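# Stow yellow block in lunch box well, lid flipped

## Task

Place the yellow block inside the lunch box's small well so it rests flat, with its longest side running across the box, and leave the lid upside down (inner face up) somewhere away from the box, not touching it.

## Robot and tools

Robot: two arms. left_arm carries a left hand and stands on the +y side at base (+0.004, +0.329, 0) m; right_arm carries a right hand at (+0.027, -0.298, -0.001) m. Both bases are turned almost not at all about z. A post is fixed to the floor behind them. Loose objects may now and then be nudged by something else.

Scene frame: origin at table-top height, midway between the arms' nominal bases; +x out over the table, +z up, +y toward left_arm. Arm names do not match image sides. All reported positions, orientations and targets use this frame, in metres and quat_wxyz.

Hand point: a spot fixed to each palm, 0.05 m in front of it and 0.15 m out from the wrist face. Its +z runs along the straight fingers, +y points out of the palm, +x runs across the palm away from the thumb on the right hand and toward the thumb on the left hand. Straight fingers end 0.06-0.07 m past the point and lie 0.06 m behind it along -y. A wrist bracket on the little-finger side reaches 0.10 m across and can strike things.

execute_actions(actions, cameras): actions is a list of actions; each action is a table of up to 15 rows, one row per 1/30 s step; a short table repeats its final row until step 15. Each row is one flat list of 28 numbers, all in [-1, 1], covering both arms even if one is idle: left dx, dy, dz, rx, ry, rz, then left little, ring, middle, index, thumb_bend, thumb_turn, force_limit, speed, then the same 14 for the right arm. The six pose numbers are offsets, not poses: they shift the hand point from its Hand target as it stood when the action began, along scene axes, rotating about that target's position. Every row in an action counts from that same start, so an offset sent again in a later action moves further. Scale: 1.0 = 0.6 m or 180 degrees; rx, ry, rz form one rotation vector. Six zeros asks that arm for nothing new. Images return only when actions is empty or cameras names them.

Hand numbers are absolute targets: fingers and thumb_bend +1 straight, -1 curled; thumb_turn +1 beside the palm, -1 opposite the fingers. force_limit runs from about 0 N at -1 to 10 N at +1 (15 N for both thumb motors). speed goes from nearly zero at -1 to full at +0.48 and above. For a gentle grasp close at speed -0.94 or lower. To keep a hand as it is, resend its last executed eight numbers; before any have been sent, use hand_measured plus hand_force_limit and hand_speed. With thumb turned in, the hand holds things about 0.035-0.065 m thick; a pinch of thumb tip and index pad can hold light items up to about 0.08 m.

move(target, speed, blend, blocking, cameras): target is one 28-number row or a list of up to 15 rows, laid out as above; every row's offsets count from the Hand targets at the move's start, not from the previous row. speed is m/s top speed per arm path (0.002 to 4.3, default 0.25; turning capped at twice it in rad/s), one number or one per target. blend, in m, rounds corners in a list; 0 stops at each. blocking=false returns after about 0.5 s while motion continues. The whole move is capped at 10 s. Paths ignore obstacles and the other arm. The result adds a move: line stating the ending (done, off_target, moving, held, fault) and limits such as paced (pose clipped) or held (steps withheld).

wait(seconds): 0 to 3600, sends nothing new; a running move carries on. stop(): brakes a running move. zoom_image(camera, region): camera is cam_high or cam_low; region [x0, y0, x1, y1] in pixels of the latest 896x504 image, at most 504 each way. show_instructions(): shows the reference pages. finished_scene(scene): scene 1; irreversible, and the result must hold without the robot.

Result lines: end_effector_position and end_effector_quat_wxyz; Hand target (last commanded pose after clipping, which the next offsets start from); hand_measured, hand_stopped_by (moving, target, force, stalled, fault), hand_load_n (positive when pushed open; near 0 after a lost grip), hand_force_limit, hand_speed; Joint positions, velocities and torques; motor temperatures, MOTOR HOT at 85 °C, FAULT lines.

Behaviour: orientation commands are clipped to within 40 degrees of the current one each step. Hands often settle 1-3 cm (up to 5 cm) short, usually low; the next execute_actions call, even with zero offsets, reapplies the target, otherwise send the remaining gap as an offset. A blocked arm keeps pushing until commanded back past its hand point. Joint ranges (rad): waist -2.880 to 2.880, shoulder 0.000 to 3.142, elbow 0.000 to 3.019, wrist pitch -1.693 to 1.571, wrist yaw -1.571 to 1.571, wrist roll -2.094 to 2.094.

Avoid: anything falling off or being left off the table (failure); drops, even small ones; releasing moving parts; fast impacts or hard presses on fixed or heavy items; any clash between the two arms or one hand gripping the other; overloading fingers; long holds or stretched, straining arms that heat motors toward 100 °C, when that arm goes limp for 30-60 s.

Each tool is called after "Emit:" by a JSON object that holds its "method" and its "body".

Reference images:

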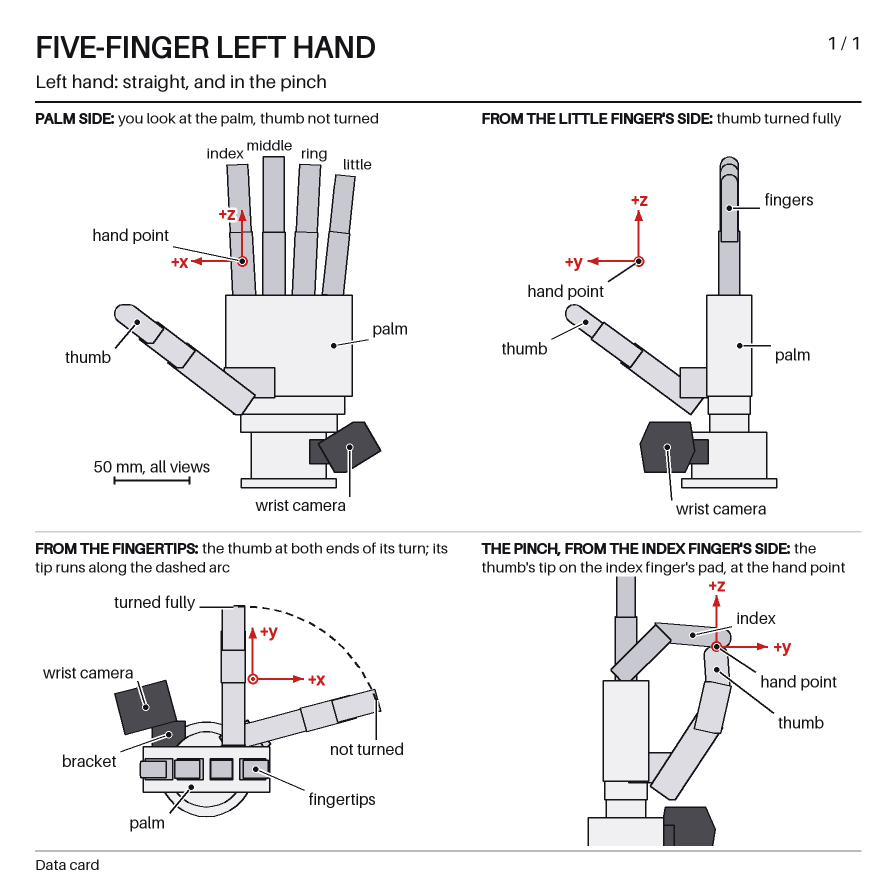

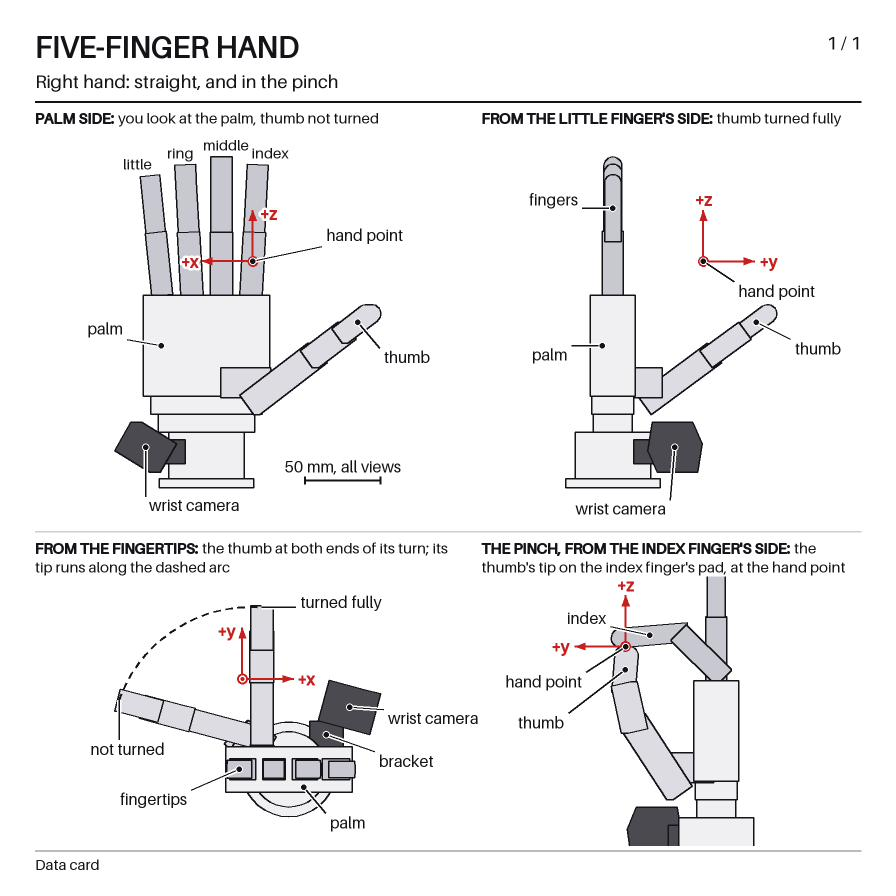

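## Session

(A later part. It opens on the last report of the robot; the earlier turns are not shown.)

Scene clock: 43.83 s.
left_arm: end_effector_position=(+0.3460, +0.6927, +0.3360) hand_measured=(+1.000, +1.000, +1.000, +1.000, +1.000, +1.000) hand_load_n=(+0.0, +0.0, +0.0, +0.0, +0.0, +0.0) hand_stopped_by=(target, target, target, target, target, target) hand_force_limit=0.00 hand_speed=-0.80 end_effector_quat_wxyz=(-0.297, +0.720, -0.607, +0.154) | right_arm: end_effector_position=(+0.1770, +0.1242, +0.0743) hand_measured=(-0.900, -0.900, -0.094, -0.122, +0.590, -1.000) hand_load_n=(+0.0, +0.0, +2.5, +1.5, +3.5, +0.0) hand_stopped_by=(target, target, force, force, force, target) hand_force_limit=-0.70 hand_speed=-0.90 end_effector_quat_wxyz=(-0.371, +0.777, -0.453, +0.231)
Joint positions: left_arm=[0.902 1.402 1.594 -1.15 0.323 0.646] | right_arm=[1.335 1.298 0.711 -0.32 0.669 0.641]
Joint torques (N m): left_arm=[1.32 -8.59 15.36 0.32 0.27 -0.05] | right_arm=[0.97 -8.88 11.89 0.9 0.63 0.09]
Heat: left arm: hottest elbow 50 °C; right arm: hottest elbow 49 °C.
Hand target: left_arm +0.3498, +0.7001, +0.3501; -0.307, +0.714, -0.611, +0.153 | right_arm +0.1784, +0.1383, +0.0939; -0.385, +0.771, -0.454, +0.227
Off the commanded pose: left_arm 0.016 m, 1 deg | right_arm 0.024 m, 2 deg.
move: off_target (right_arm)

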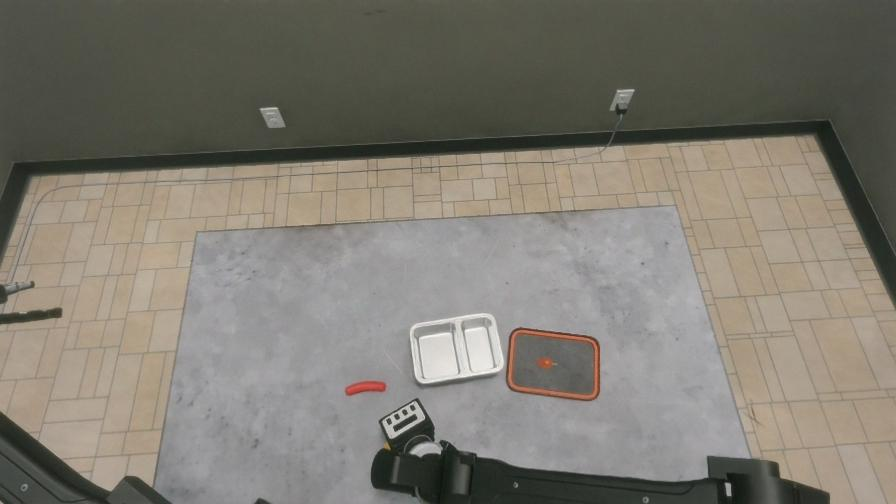

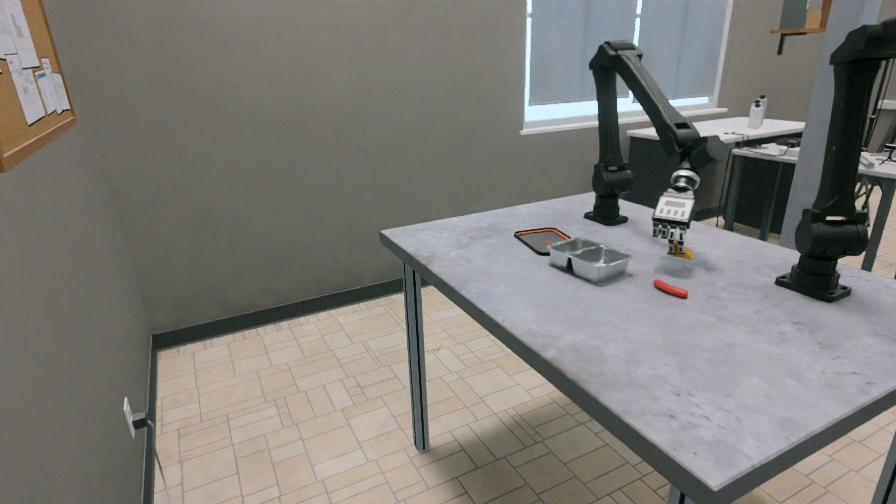

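Emit:
{"method": "move", "body": {"target": [[0,0,0,0,0,0,1,1,1,1,1,1,0,-0.8,0.1,0.0,0.35,0,0,0,-0.9,-0.9,-0.3,-0.3,0.0,-1,-0.7,-0.9],[0,0,0,0,0,0,1,1,1,1,1,1,0,-0.8,0.619,0.436,0.543,0,0,0,-0.9,-0.9,-0.3,-0.3,0.0,-1,-0.7,-0.9]], "speed": 0.15, "blend": 0.05, "cameras": ["all"]}}

Scene clock: 50.27 s.
left_arm: end_effector_position=(+0.3460, +0.6927, +0.3360) hand_measured=(+1.000, +1.000, +1.000, +1.000, +1.000, +1.000) hand_load_n=(+0.0, +0.0, +0.0, +0.0, +0.0, +0.0) hand_stopped_by=(target, target, target, target, target, target) hand_force_limit=0.00 hand_speed=-0.80 end_effector_quat_wxyz=(-0.297, +0.720, -0.607, +0.154) | right_arm: end_effector_position=(+0.5414, +0.3969, +0.4055) hand_measured=(-0.900, -0.900, -0.094, -0.122, +0.590, -1.000) hand_load_n=(+0.0, +0.0, +3.0, +1.5, +4.0, +0.0) hand_stopped_by=(target, target, force, force, force, target) hand_force_limit=-0.70 hand_speed=-0.90 end_effector_quat_wxyz=(-0.480, +0.726, -0.432, +0.237)
Joint positions: left_arm=[0.902 1.402 1.594 -1.15 0.323 0.646] | right_arm=[0.904 2.306 2.888 -1.054 0.348 0.251]
Joint torques (N m): left_arm=[0.62 -9.29 15.25 0.28 0.25 0.03] | right_arm=[0.38 -21.6 12.94 2.45 0.11 -0.11]
Heat: left arm: hottest elbow 52 °C; right arm: hottest elbow 50 °C.
Hand target: left_arm +0.3498, +0.7001, +0.3501; -0.307, +0.714, -0.611, +0.153 | right_arm +0.5498, +0.4000, +0.4197; -0.385, +0.771, -0.454, +0.227
Off the commanded pose: left_arm 0.016 m, 1 deg | right_arm 0.017 m, 12 deg.
elbow stopped short (right arm): the move would have taken joint 3 (elbow) straighter than the controller allows.
move: off_target (right_arm)

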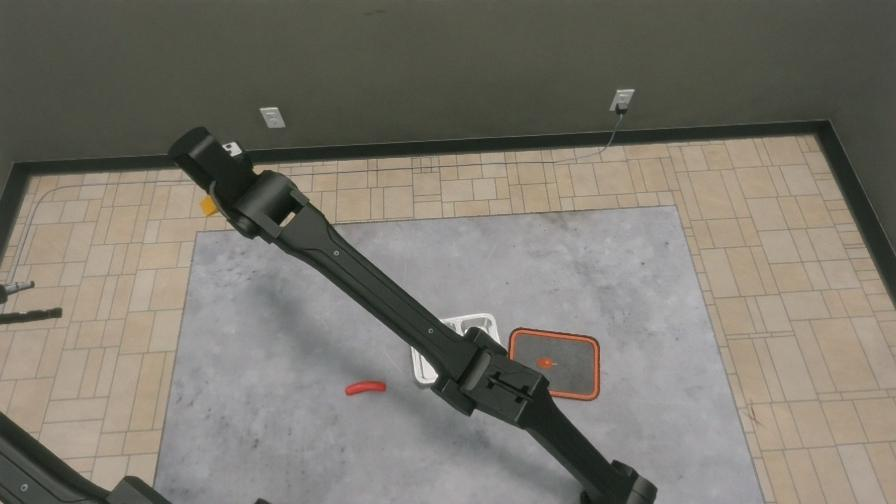

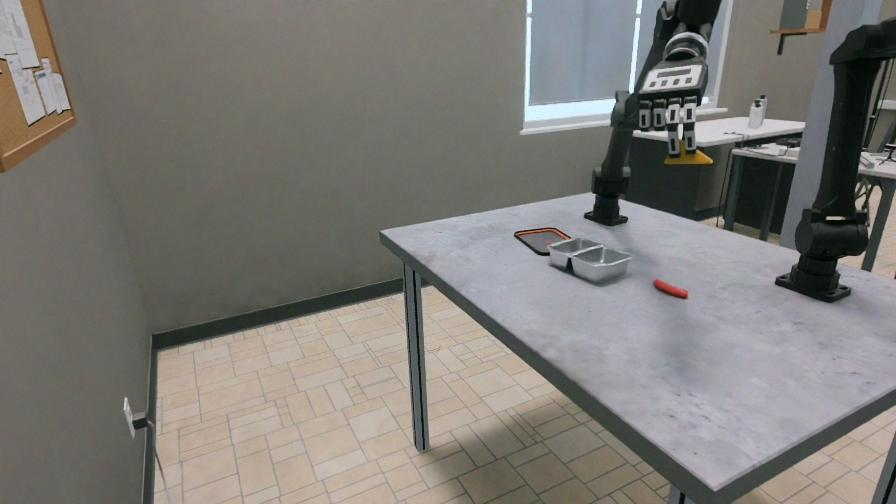

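Emit:
{"method": "zoom_image", "body": {"camera": "cam_low", "region": [650, 110, 730, 180]}}

Scaled by 6.300.

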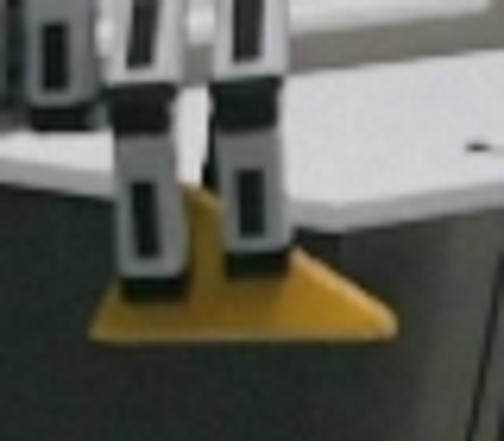

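Emit:
{"method": "zoom_image", "body": {"camera": "cam_low", "region": [540, 225, 640, 295]}}

Scaled by 5.040.

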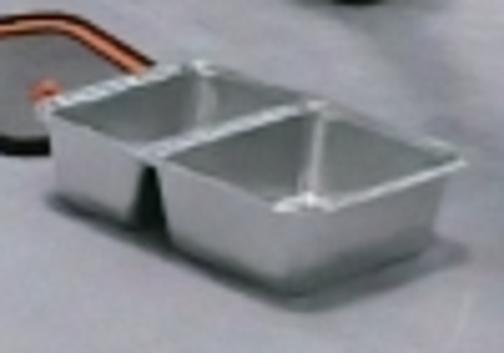

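Emit:
{"method": "move", "body": {"target": [0,0,0,0,0,0,1,1,1,1,1,1,0,-0.8,-0.5997,-0.6667,-0.283,0,0,0.3667,-0.9,-0.9,-0.3,-0.3,0.0,-1,-0.7,-0.9], "speed": 0.18, "cameras": ["all"]}}

Scene clock: 65.57 s.
left_arm: end_effector_position=(+0.3460, +0.6927, +0.3360) hand_measured=(+1.000, +1.000, +1.000, +1.000, +1.000, +1.000) hand_load_n=(+0.0, +0.0, +0.0, +0.0, +0.0, +0.0) hand_stopped_by=(target, target, target, target, target, target) hand_force_limit=0.00 hand_speed=-0.80 end_effector_quat_wxyz=(-0.297, +0.720, -0.607, +0.154) | right_arm: end_effector_position=(+0.1884, +0.0031, +0.2479) hand_measured=(-0.900, -0.900, -0.094, -0.122, +0.590, -1.000) hand_load_n=(+0.0, +0.0, +2.5, +1.5, +4.0, +0.0) hand_stopped_by=(target, target, force, force, force, target) hand_force_limit=-0.70 hand_speed=-0.90 end_effector_quat_wxyz=(-0.447, +0.893, +0.037, -0.022)
Joint positions: left_arm=[0.902 1.402 1.594 -1.15 0.323 0.646] | right_arm=[0.681 0.921 0.915 -0.886 -0.691 -0.661]
Joint torques (N m): left_arm=[1.14 -9.29 15.34 0.36 0.27 -0.06] | right_arm=[0.03 -4.6 10.58 0.72 -0.6 -0.05]
Motor temperatures (°C): left_arm=[40 40 56 40 39 36] | right_arm=[40 40 51 41 39 44]
Heat: left arm: hottest elbow 56 °C; right arm: hottest elbow 51 °C.
Hand target: left_arm +0.3498, +0.7001, +0.3501; -0.307, +0.714, -0.611, +0.153 | right_arm +0.1899, +0.0001, +0.2499; -0.447, +0.893, +0.039, -0.019
Off the commanded pose: left_arm 0.016 m, 1 deg | right_arm 0.004 m, 0 deg.
move: done

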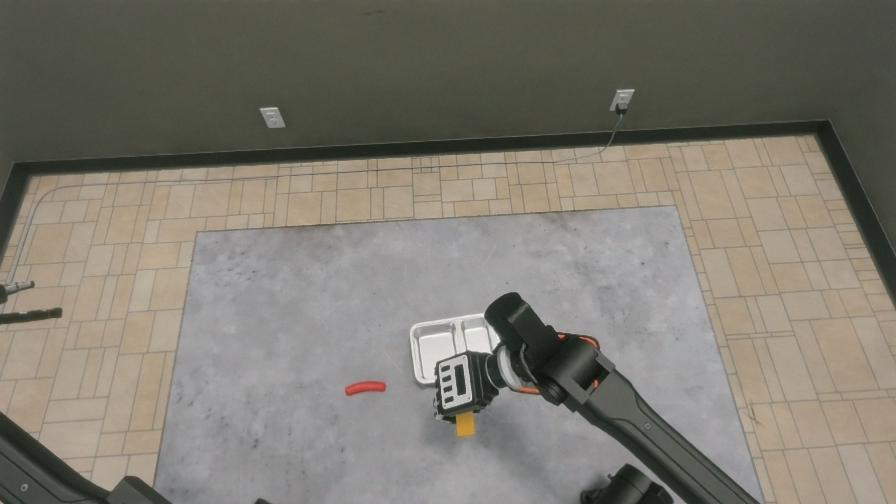

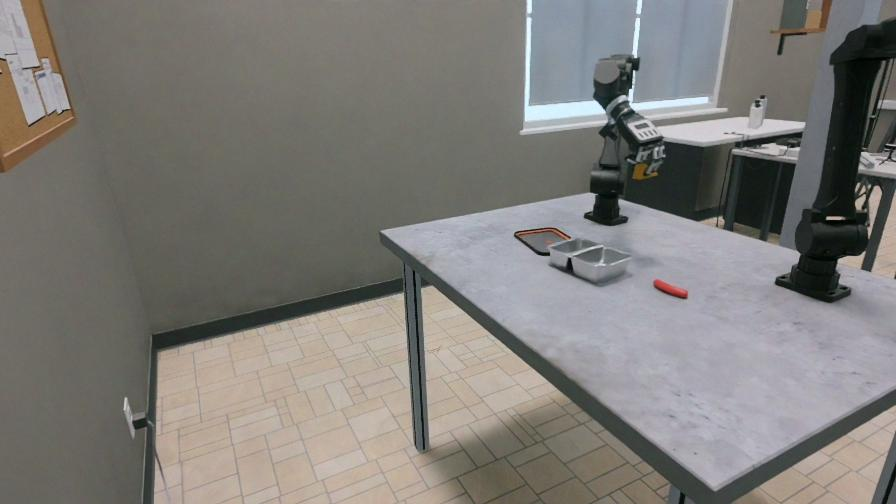

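Emit:
{"method": "zoom_image", "body": {"camera": "cam_high", "region": [420, 330, 520, 450]}}

Emit:
{"method": "zoom_image", "body": {"camera": "cam_low", "region": [590, 90, 700, 200]}}

Scaled by 4.200.

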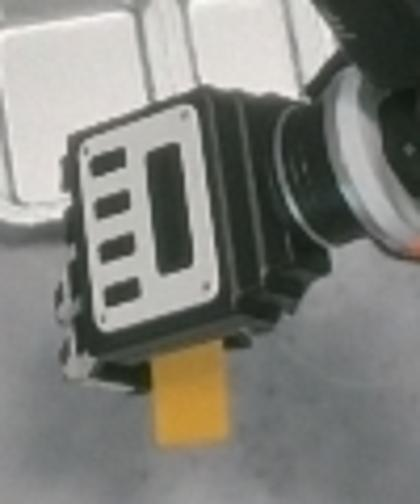

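Scaled by 4.582.

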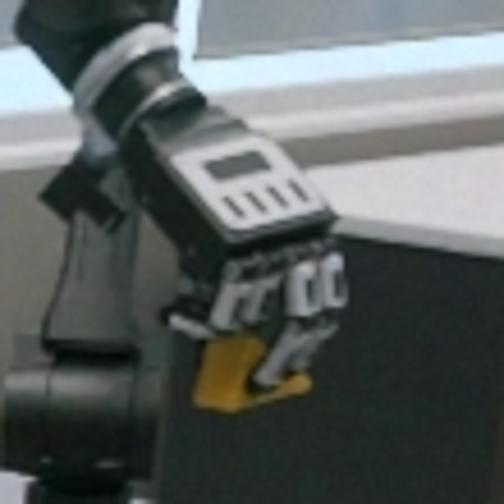

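Emit:
{"method": "move", "body": {"target": [-0.15,-0.1,-0.1,0,0,0,1,1,1,1,1,1,0,-0.8,0,0,-0.333,0,0,0,-0.9,-0.9,-0.3,-0.3,0.0,-1,-0.7,-0.9], "speed": 0.12, "cameras": ["all"]}}

Emit:
{"method": "zoom_image", "body": {"camera": "cam_high", "region": [420, 380, 520, 480]}}

Emit:
{"method": "zoom_image", "body": {"camera": "cam_low", "region": [600, 180, 700, 280]}}

Scene clock: 69.10 s.
left_arm: end_effector_position=(+0.2637, +0.6336, +0.2878) hand_measured=(+1.000, +1.000, +1.000, +1.000, +1.000, +1.000) hand_load_n=(+0.0, +0.0, +0.0, -0.5, +0.0, +0.0) hand_stopped_by=(target, target, target, target, target, target) hand_force_limit=0.00 hand_speed=-0.80 end_effector_quat_wxyz=(-0.295, +0.717, -0.612, +0.157) | right_arm: end_effector_position=(+0.1837, -0.0020, +0.0493) hand_measured=(-0.900, -0.900, -0.094, -0.122, +0.590, -1.000) hand_load_n=(+0.0, +0.0, +3.0, +1.5, +4.0, +0.0) hand_stopped_by=(target, target, force, force, force, target) hand_force_limit=-0.70 hand_speed=-0.90 end_effector_quat_wxyz=(-0.442, +0.896, +0.035, -0.027)
Joint positions: left_arm=[0.99 1.146 1.245 -1.091 0.382 0.735] | right_arm=[0.68 1.121 0.485 -0.275 -0.692 -0.666]
Joint torques (N m): left_arm=[2.08 -7.53 11.07 1.52 0.3 0.01] | right_arm=[0.09 -5.07 8.75 1.89 -0.61 0]
Motor temperatures (°C): left_arm=[40 40 56 40 39 36] | right_arm=[40 40 51 41 39 44]
Heat: left arm: hottest elbow 56 °C; right arm: hottest elbow 51 °C.
Hand target: left_arm +0.2599, +0.6401, +0.2900; -0.307, +0.714, -0.611, +0.153 | right_arm +0.1899, +0.0001, +0.0501; -0.447, +0.893, +0.039, -0.019
Off the commanded pose: left_arm 0.008 m, 2 deg | right_arm 0.007 m, 1 deg.
move: done

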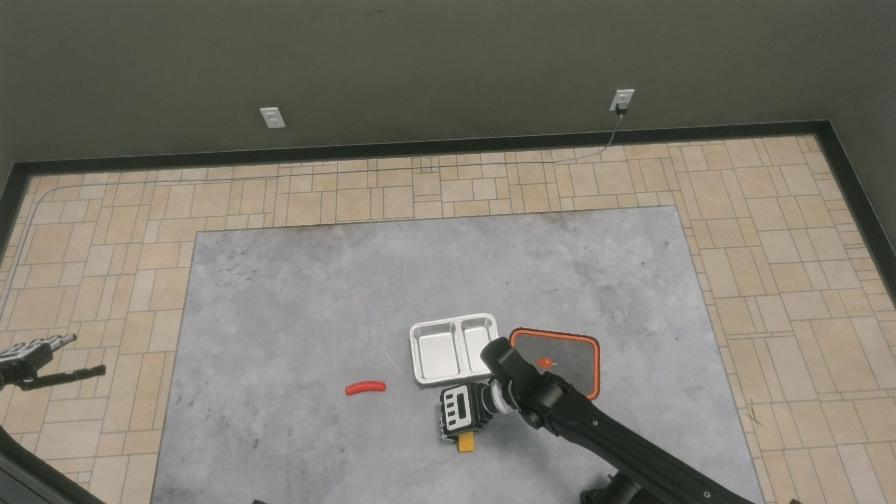

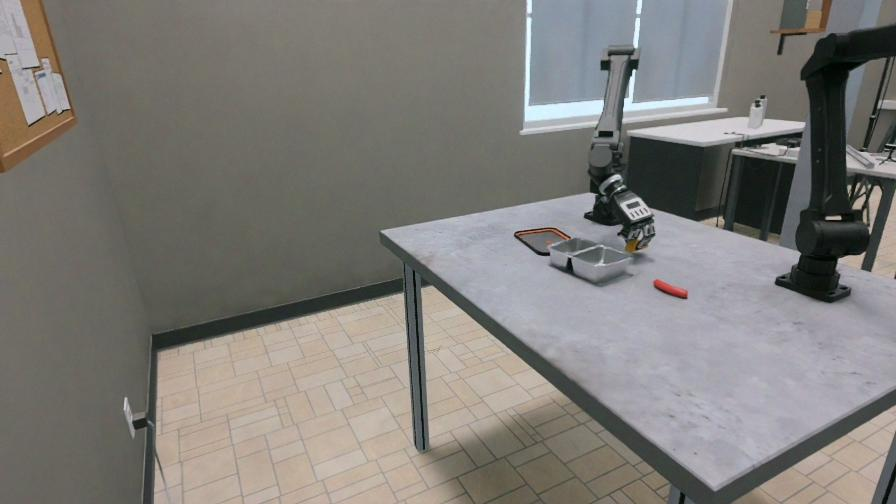

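Scaled by 5.040.

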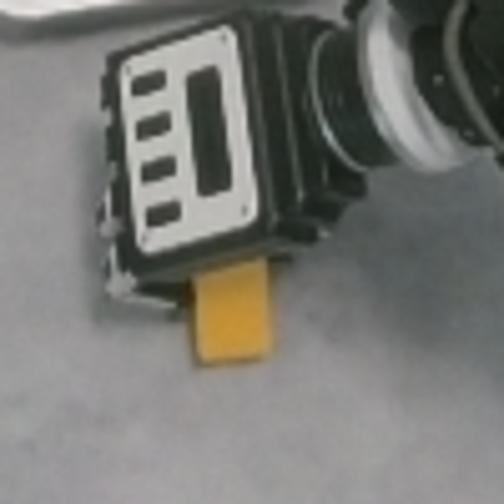

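Scaled by 5.040.

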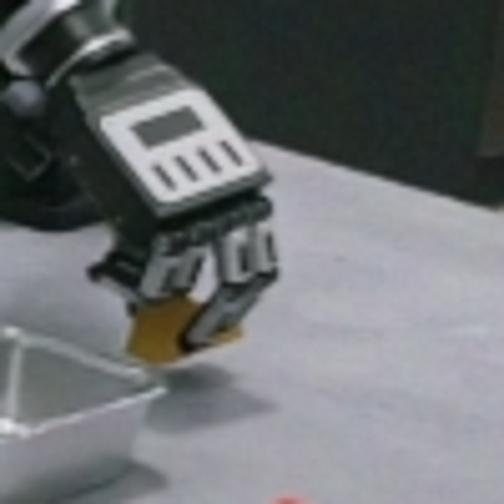

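Emit:
{"method": "move", "body": {"target": [0,0,0,0,0,0,1,1,1,1,1,1,0,-0.8,0,0,-0.02,0,0,0,-0.9,-0.9,-0.3,-0.3,0.0,-1,-0.7,-0.9], "speed": 0.04, "cameras": ["all"]}}

Emit:
{"method": "zoom_image", "body": {"camera": "cam_low", "region": [600, 190, 680, 270]}}

Scene clock: 71.83 s.
left_arm: end_effector_position=(+0.2636, +0.6336, +0.2878) hand_measured=(+1.000, +1.000, +1.000, +1.000, +1.000, +1.000) hand_load_n=(+0.0, +0.0, +0.0, +0.0, +0.0, +0.0) hand_stopped_by=(target, target, target, target, target, target) hand_force_limit=0.00 hand_speed=-0.80 end_effector_quat_wxyz=(-0.295, +0.716, -0.612, +0.157) | right_arm: end_effector_position=(+0.1846, -0.0012, +0.0388) hand_measured=(-0.900, -0.900, -0.094, -0.122, +0.590, -1.000) hand_load_n=(+0.0, +0.0, +3.0, +1.5, +4.0, +0.0) hand_stopped_by=(target, target, force, force, force, target) hand_force_limit=-0.70 hand_speed=-0.90 end_effector_quat_wxyz=(-0.443, +0.895, +0.036, -0.026)
Joint positions: left_arm=[0.99 1.146 1.245 -1.091 0.382 0.735] | right_arm=[0.68 1.15 0.469 -0.225 -0.692 -0.666]
Joint torques (N m): left_arm=[1.96 -7.59 10.93 1.42 0.28 -0.01] | right_arm=[0.32 -5.48 8.21 1.94 -0.6 -0.02]
Motor temperatures (°C): left_arm=[40 40 56 40 39 36] | right_arm=[40 40 51 41 39 44]
Heat: left arm: hottest elbow 56 °C; right arm: hottest elbow 51 °C.
Hand target: left_arm +0.2599, +0.6401, +0.2900; -0.307, +0.714, -0.611, +0.153 | right_arm +0.1900, +0.0001, +0.0381; -0.447, +0.893, +0.039, -0.019
Off the commanded pose: left_arm 0.008 m, 1 deg | right_arm 0.006 m, 1 deg.
move: done

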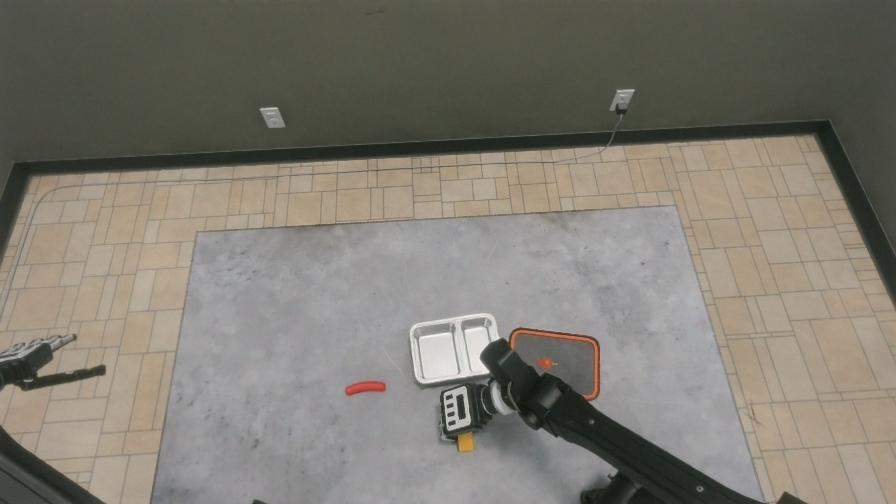

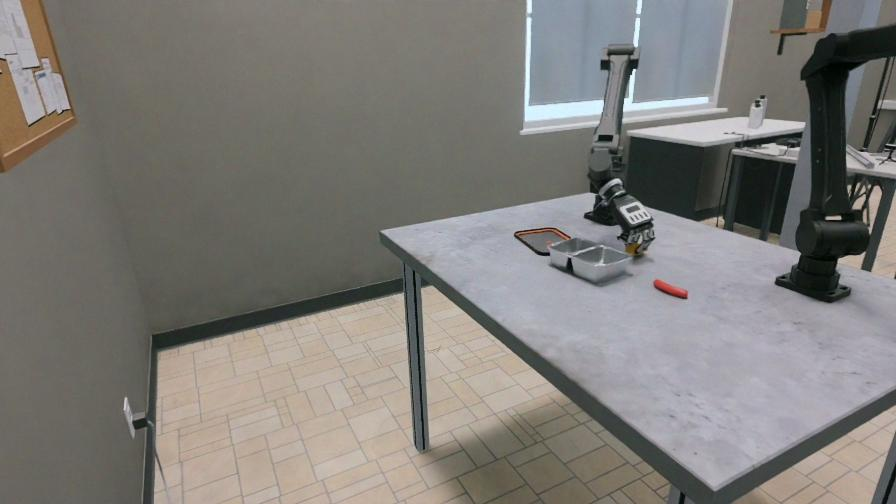

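Scaled by 6.300.

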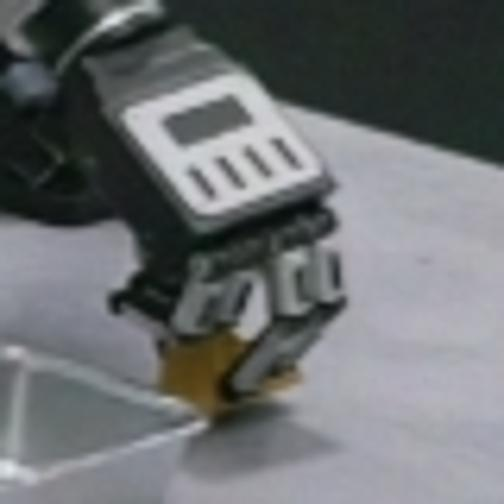

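Emit:
{"method": "move", "body": {"target": [0,0,0,0,0,0,1,1,1,1,1,1,0,-0.8,0,0,-0.007,0,0,0,-0.9,-0.9,-0.3,-0.3,0.0,-1,-0.7,-0.9], "speed": 0.03, "cameras": ["all"]}}

Emit:
{"method": "zoom_image", "body": {"camera": "cam_low", "region": [600, 190, 680, 270]}}

Scene clock: 72.77 s.
left_arm: end_effector_position=(+0.2636, +0.6336, +0.2878) hand_measured=(+1.000, +1.000, +1.000, +1.000, +1.000, +1.000) hand_load_n=(+0.0, +0.0, +0.0, +0.0, +0.0, +0.0) hand_stopped_by=(target, target, target, target, target, target) hand_force_limit=0.00 hand_speed=-0.80 end_effector_quat_wxyz=(-0.295, +0.716, -0.612, +0.157) | right_arm: end_effector_position=(+0.1850, -0.0009, +0.0354) hand_measured=(-0.900, -0.900, -0.094, -0.122, +0.590, -1.000) hand_load_n=(+0.0, +0.0, +2.5, +1.5, +4.0, +0.0) hand_stopped_by=(target, target, force, force, force, target) hand_force_limit=-0.70 hand_speed=-0.90 end_effector_quat_wxyz=(-0.444, +0.895, +0.037, -0.025)
Joint positions: left_arm=[0.99 1.146 1.245 -1.091 0.382 0.735] | right_arm=[0.68 1.159 0.463 -0.207 -0.692 -0.666]
Joint torques (N m): left_arm=[2.49 -7.24 10.97 1.7 0.3 0.01] | right_arm=[0.15 -5.13 8.13 1.99 -0.6 -0.01]
Motor temperatures (°C): left_arm=[40 40 56 40 39 36] | right_arm=[40 40 51 41 39 44]
Heat: left arm: hottest elbow 56 °C; right arm: hottest elbow 51 °C.
Hand target: left_arm +0.2599, +0.6401, +0.2900; -0.307, +0.714, -0.611, +0.153 | right_arm +0.1898, +0.0000, +0.0338; -0.447, +0.893, +0.039, -0.019
Off the commanded pose: left_arm 0.008 m, 2 deg | right_arm 0.005 m, 1 deg.
move: done

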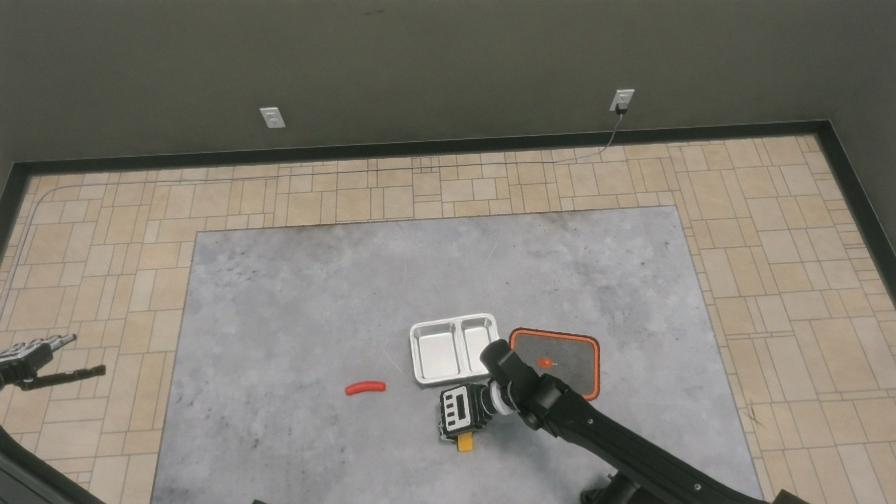

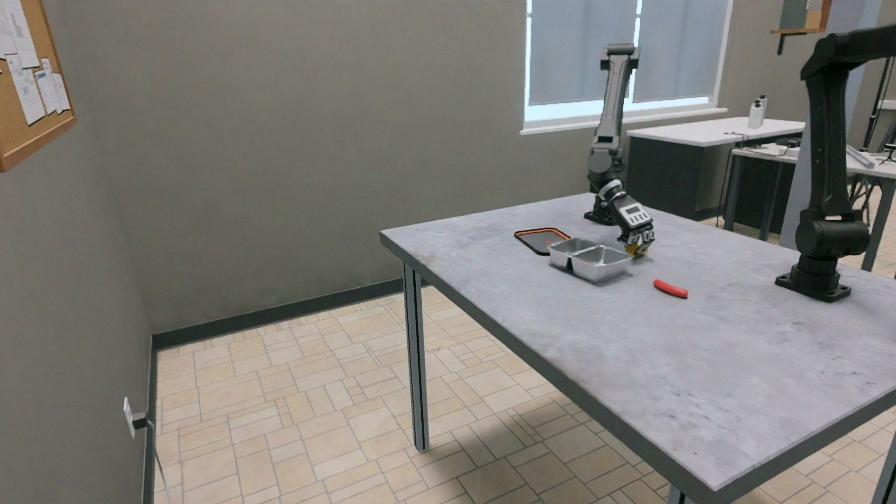

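Scaled by 6.300.

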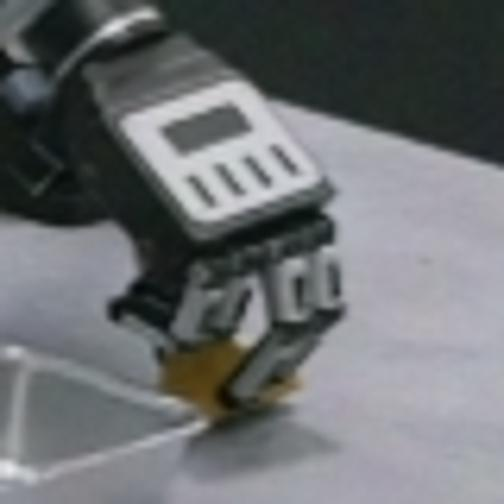

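Emit:
{"method": "move", "body": {"target": [0,0,0,0,0,0,1,1,1,1,1,1,0,-0.8,0,0,-0.002,0,0,0,-0.9,-0.9,0.3,0.3,0.9,-1,-0.7,-0.85], "speed": 0.03, "cameras": ["all"]}}

Emit:
{"method": "zoom_image", "body": {"camera": "cam_low", "region": [600, 190, 680, 270]}}

Emit:
{"method": "zoom_image", "body": {"camera": "cam_high", "region": [420, 380, 520, 480]}}

Scene clock: 75.27 s.
left_arm: end_effector_position=(+0.2636, +0.6336, +0.2878) hand_measured=(+1.000, +1.000, +1.000, +1.000, +1.000, +1.000) hand_load_n=(-0.5, +0.0, +0.0, +0.0, +0.0, +0.0) hand_stopped_by=(target, target, target, target, target, target) hand_force_limit=0.00 hand_speed=-0.80 end_effector_quat_wxyz=(-0.295, +0.716, -0.612, +0.157) | right_arm: end_effector_position=(+0.1858, -0.0001, +0.0354) hand_measured=(-0.900, -0.900, +0.300, +0.300, +0.900, -1.000) hand_load_n=(+0.0, +0.0, +0.0, +0.0, -0.5, +0.0) hand_stopped_by=(target, target, target, target, target, target) hand_force_limit=-0.70 hand_speed=-0.85 end_effector_quat_wxyz=(-0.445, +0.895, +0.037, -0.023)
Joint positions: left_arm=[0.99 1.146 1.245 -1.091 0.382 0.735] | right_arm=[0.68 1.161 0.463 -0.202 -0.692 -0.666]
Joint torques (N m): left_arm=[2.43 -7.06 11.12 1.39 0.3 -0.07] | right_arm=[0.38 -4.89 7.82 1.94 -0.6 0]
Motor temperatures (°C): left_arm=[40 40 56 40 39 36] | right_arm=[40 39 51 41 39 44]
Heat: left arm: hottest elbow 56 °C; right arm: hottest elbow 51 °C.
Hand target: left_arm +0.2599, +0.6401, +0.2900; -0.307, +0.714, -0.611, +0.153 | right_arm +0.1899, +0.0000, +0.0327; -0.447, +0.893, +0.039, -0.019
Off the commanded pose: left_arm 0.008 m, 2 deg | right_arm 0.005 m, 1 deg.
move: done

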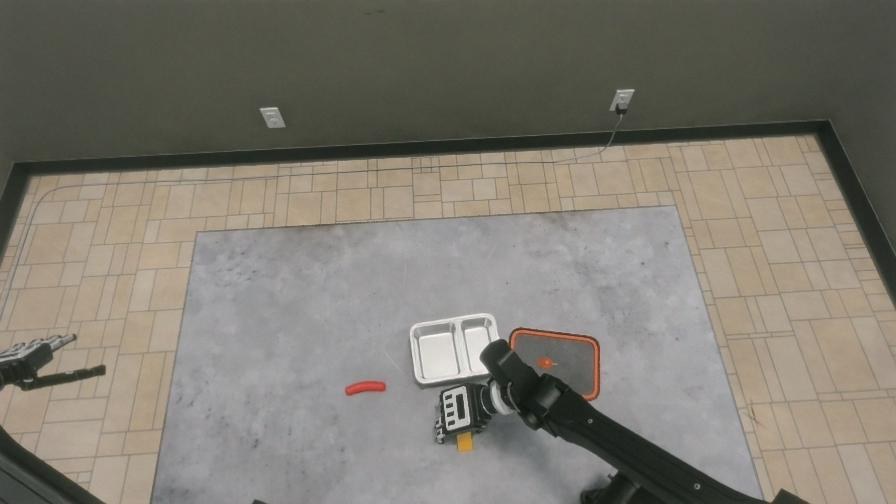

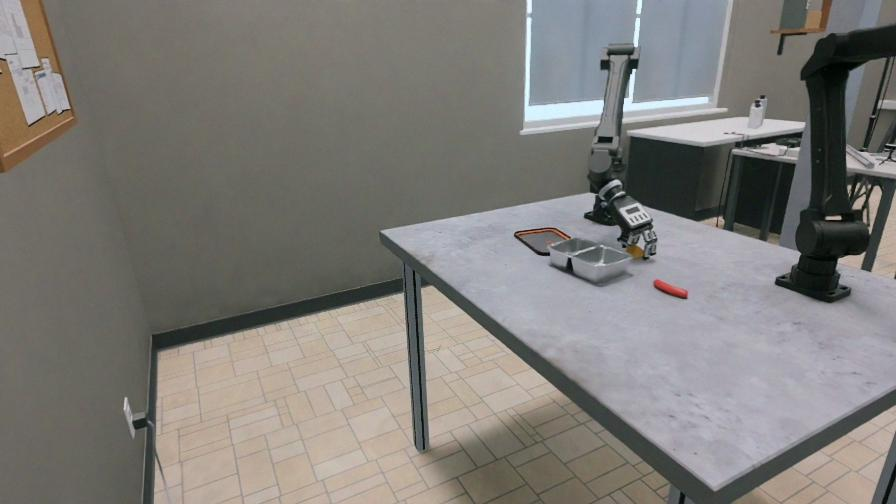

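Scaled by 6.300.

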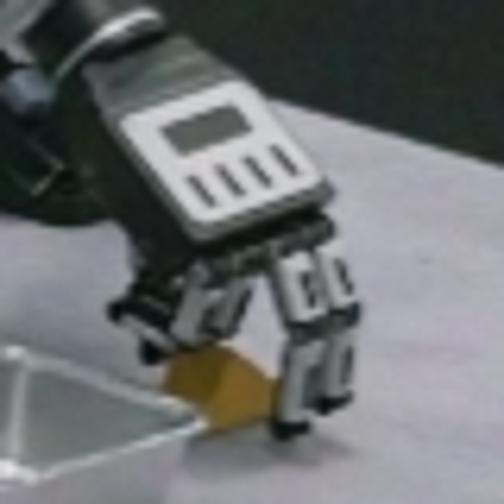

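Scaled by 5.040.

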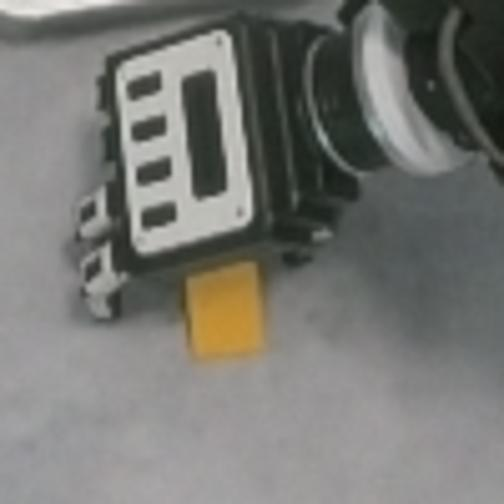

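Emit:
{"method": "move", "body": {"target": [[0,0,0,0,0,0,1,1,1,1,1,1,0,-0.8,0.0,0,0.075,0,0,0,-0.9,-0.9,0.4,0.4,0.9,-1,-0.4,-0.3],[0,0,0,0,0,0,1,1,1,1,1,1,0,-0.8,0.008,0,0.08,0,0,0,-0.9,-0.9,-0.9,0.4,0.9,-0.72,-0.4,-0.3]], "speed": 0.1, "cameras": ["all"]}}

Emit:
{"method": "zoom_image", "body": {"camera": "cam_low", "region": [600, 170, 700, 270]}}

Emit:
{"method": "zoom_image", "body": {"camera": "cam_high", "region": [420, 380, 520, 480]}}

Scene clock: 107.67 s.
left_arm: end_effector_position=(+0.2636, +0.6336, +0.2878) hand_measured=(+1.000, +1.000, +1.000, +1.000, +1.000, +1.000) hand_load_n=(+0.0, +0.0, +0.0, +0.0, +0.0, +0.0) hand_stopped_by=(target, target, target, target, target, target) hand_force_limit=0.00 hand_speed=-0.80 end_effector_quat_wxyz=(-0.295, +0.716, -0.612, +0.157) | right_arm: end_effector_position=(+0.1817, -0.0076, +0.0663) hand_measured=(-0.900, -0.900, -0.900, +0.400, +0.900, -0.720) hand_load_n=(+0.0, +0.0, +0.0, +0.0, +0.0, +0.0) hand_stopped_by=(target, target, target, target, target, target) hand_force_limit=-0.40 hand_speed=-0.30 end_effector_quat_wxyz=(-0.439, +0.897, +0.032, -0.031)
Joint positions: left_arm=[0.99 1.146 1.245 -1.091 0.382 0.735] | right_arm=[0.669 1.069 0.51 -0.368 -0.699 -0.674]
Joint torques (N m): left_arm=[2.37 -7.53 11.07 1.48 0.35 -0.05] | right_arm=[-0.38 -4.84 12.16 0.75 -0.64 -0.05]
Motor temperatures (°C): left_arm=[39 40 56 40 39 35] | right_arm=[40 38 50 41 40 44]
Heat: left arm: hottest elbow 56 °C; right arm: hottest elbow 50 °C.
Hand target: left_arm +0.2599, +0.6401, +0.2900; -0.307, +0.714, -0.611, +0.153 | right_arm +0.1948, +0.0001, +0.0807; -0.447, +0.893, +0.039, -0.019
Off the commanded pose: left_arm 0.008 m, 2 deg | right_arm 0.021 m, 2 deg.
move: off_target (right_arm); target 2's new numbers were sent with right_arm's hand 0.021 m and 2 deg from that target

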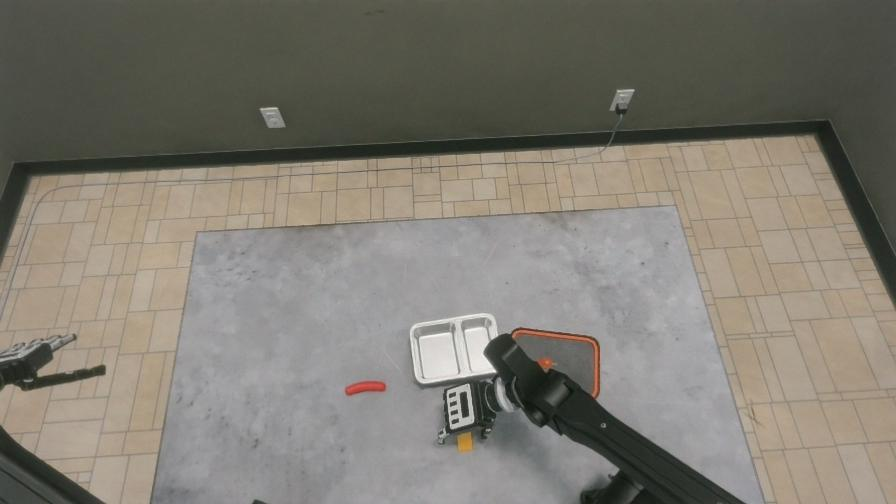

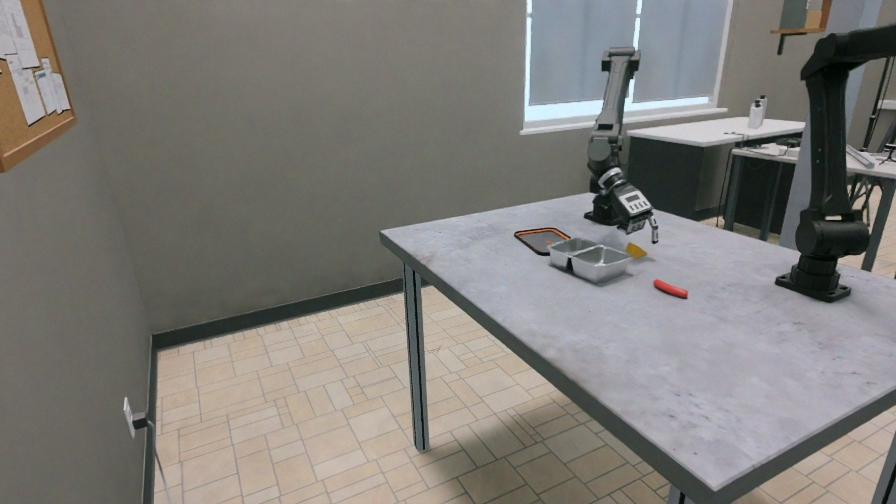

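Scaled by 5.040.

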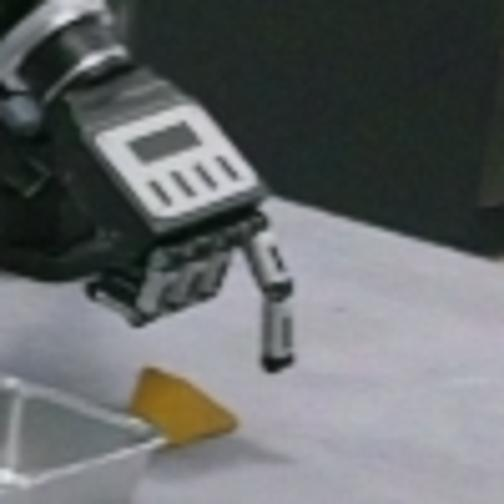

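Scaled by 5.040.

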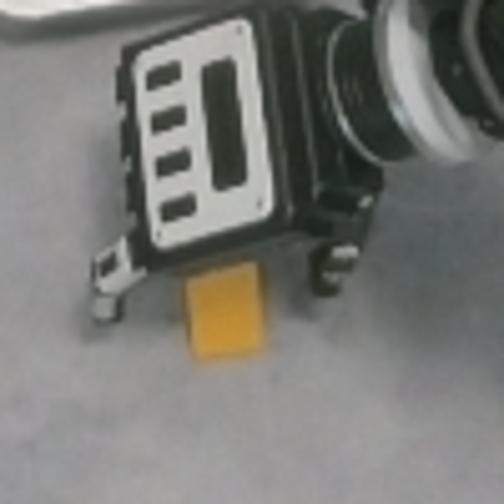

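Emit:
{"method": "move", "body": {"target": [0,0,0,0,0,0,1,1,1,1,1,1,0,-0.8,0.0,0,-0.055,0,0,0,-0.9,-0.9,-0.9,0.4,0.9,-0.72,-0.4,-0.3], "speed": 0.08, "cameras": ["all"]}}

Emit:
{"method": "zoom_image", "body": {"camera": "cam_low", "region": [600, 190, 680, 270]}}

Emit:
{"method": "zoom_image", "body": {"camera": "cam_high", "region": [420, 380, 500, 460]}}

Scene clock: 110.47 s.
left_arm: end_effector_position=(+0.2636, +0.6336, +0.2878) hand_measured=(+1.000, +1.000, +1.000, +1.000, +1.000, +1.000) hand_load_n=(+0.0, +0.0, +0.5, +0.0, +0.0, +0.0) hand_stopped_by=(target, target, target, target, target, target) hand_force_limit=0.00 hand_speed=-0.80 end_effector_quat_wxyz=(-0.295, +0.716, -0.612, +0.157) | right_arm: end_effector_position=(+0.1889, -0.0014, +0.0482) hand_measured=(-0.900, -0.900, -0.900, +0.400, +0.900, -0.720) hand_load_n=(+0.0, +0.0, +0.0, +0.0, -0.5, +0.0) hand_stopped_by=(target, target, target, target, target, target) hand_force_limit=-0.40 hand_speed=-0.30 end_effector_quat_wxyz=(-0.443, +0.895, +0.035, -0.026)
Joint positions: left_arm=[0.99 1.146 1.245 -1.091 0.382 0.735] | right_arm=[0.668 1.137 0.492 -0.27 -0.699 -0.676]
Joint torques (N m): left_arm=[2.84 -7.77 11.04 1.46 0.32 -0.08] | right_arm=[0.21 -5.07 8.35 1.88 -0.58 -0.04]
Motor temperatures (°C): left_arm=[39 40 56 40 39 35] | right_arm=[40 38 50 41 40 44]
Heat: left arm: hottest elbow 56 °C; right arm: hottest elbow 50 °C.
Hand target: left_arm +0.2599, +0.6401, +0.2900; -0.307, +0.714, -0.611, +0.153 | right_arm +0.1946, +0.0001, +0.0477; -0.447, +0.893, +0.039, -0.019
Off the commanded pose: left_arm 0.008 m, 2 deg | right_arm 0.006 m, 1 deg.
move: done

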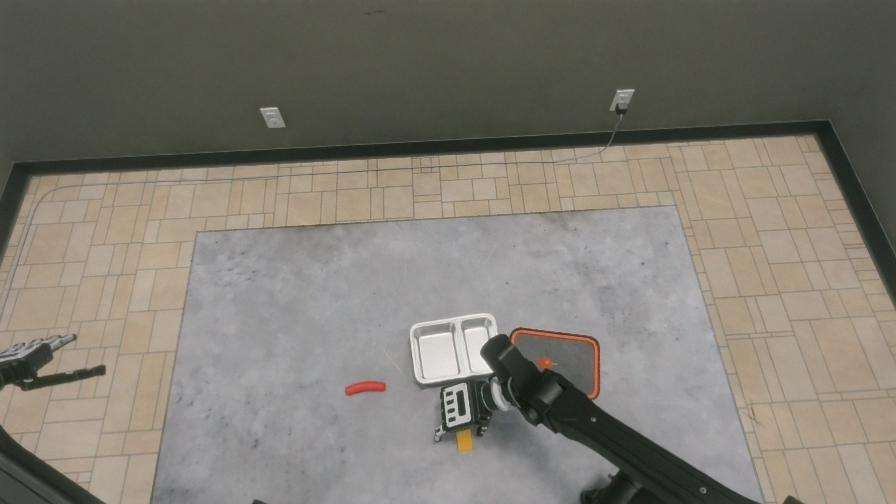

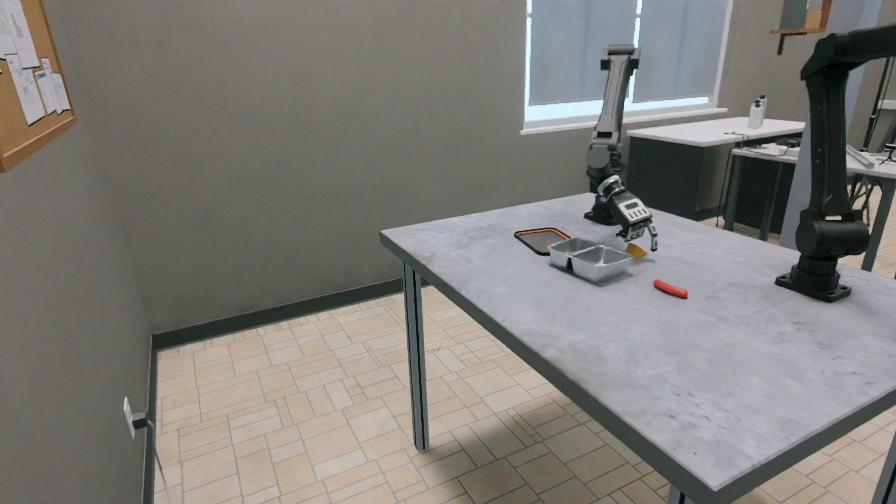

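Scaled by 6.300.

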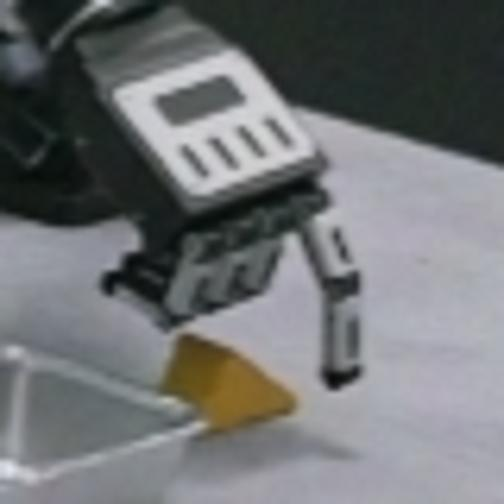

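Scaled by 6.300.

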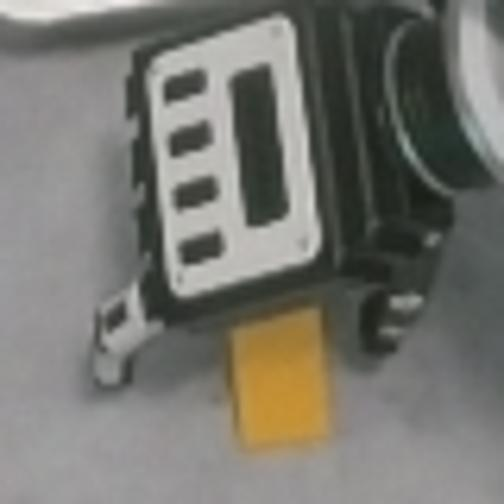

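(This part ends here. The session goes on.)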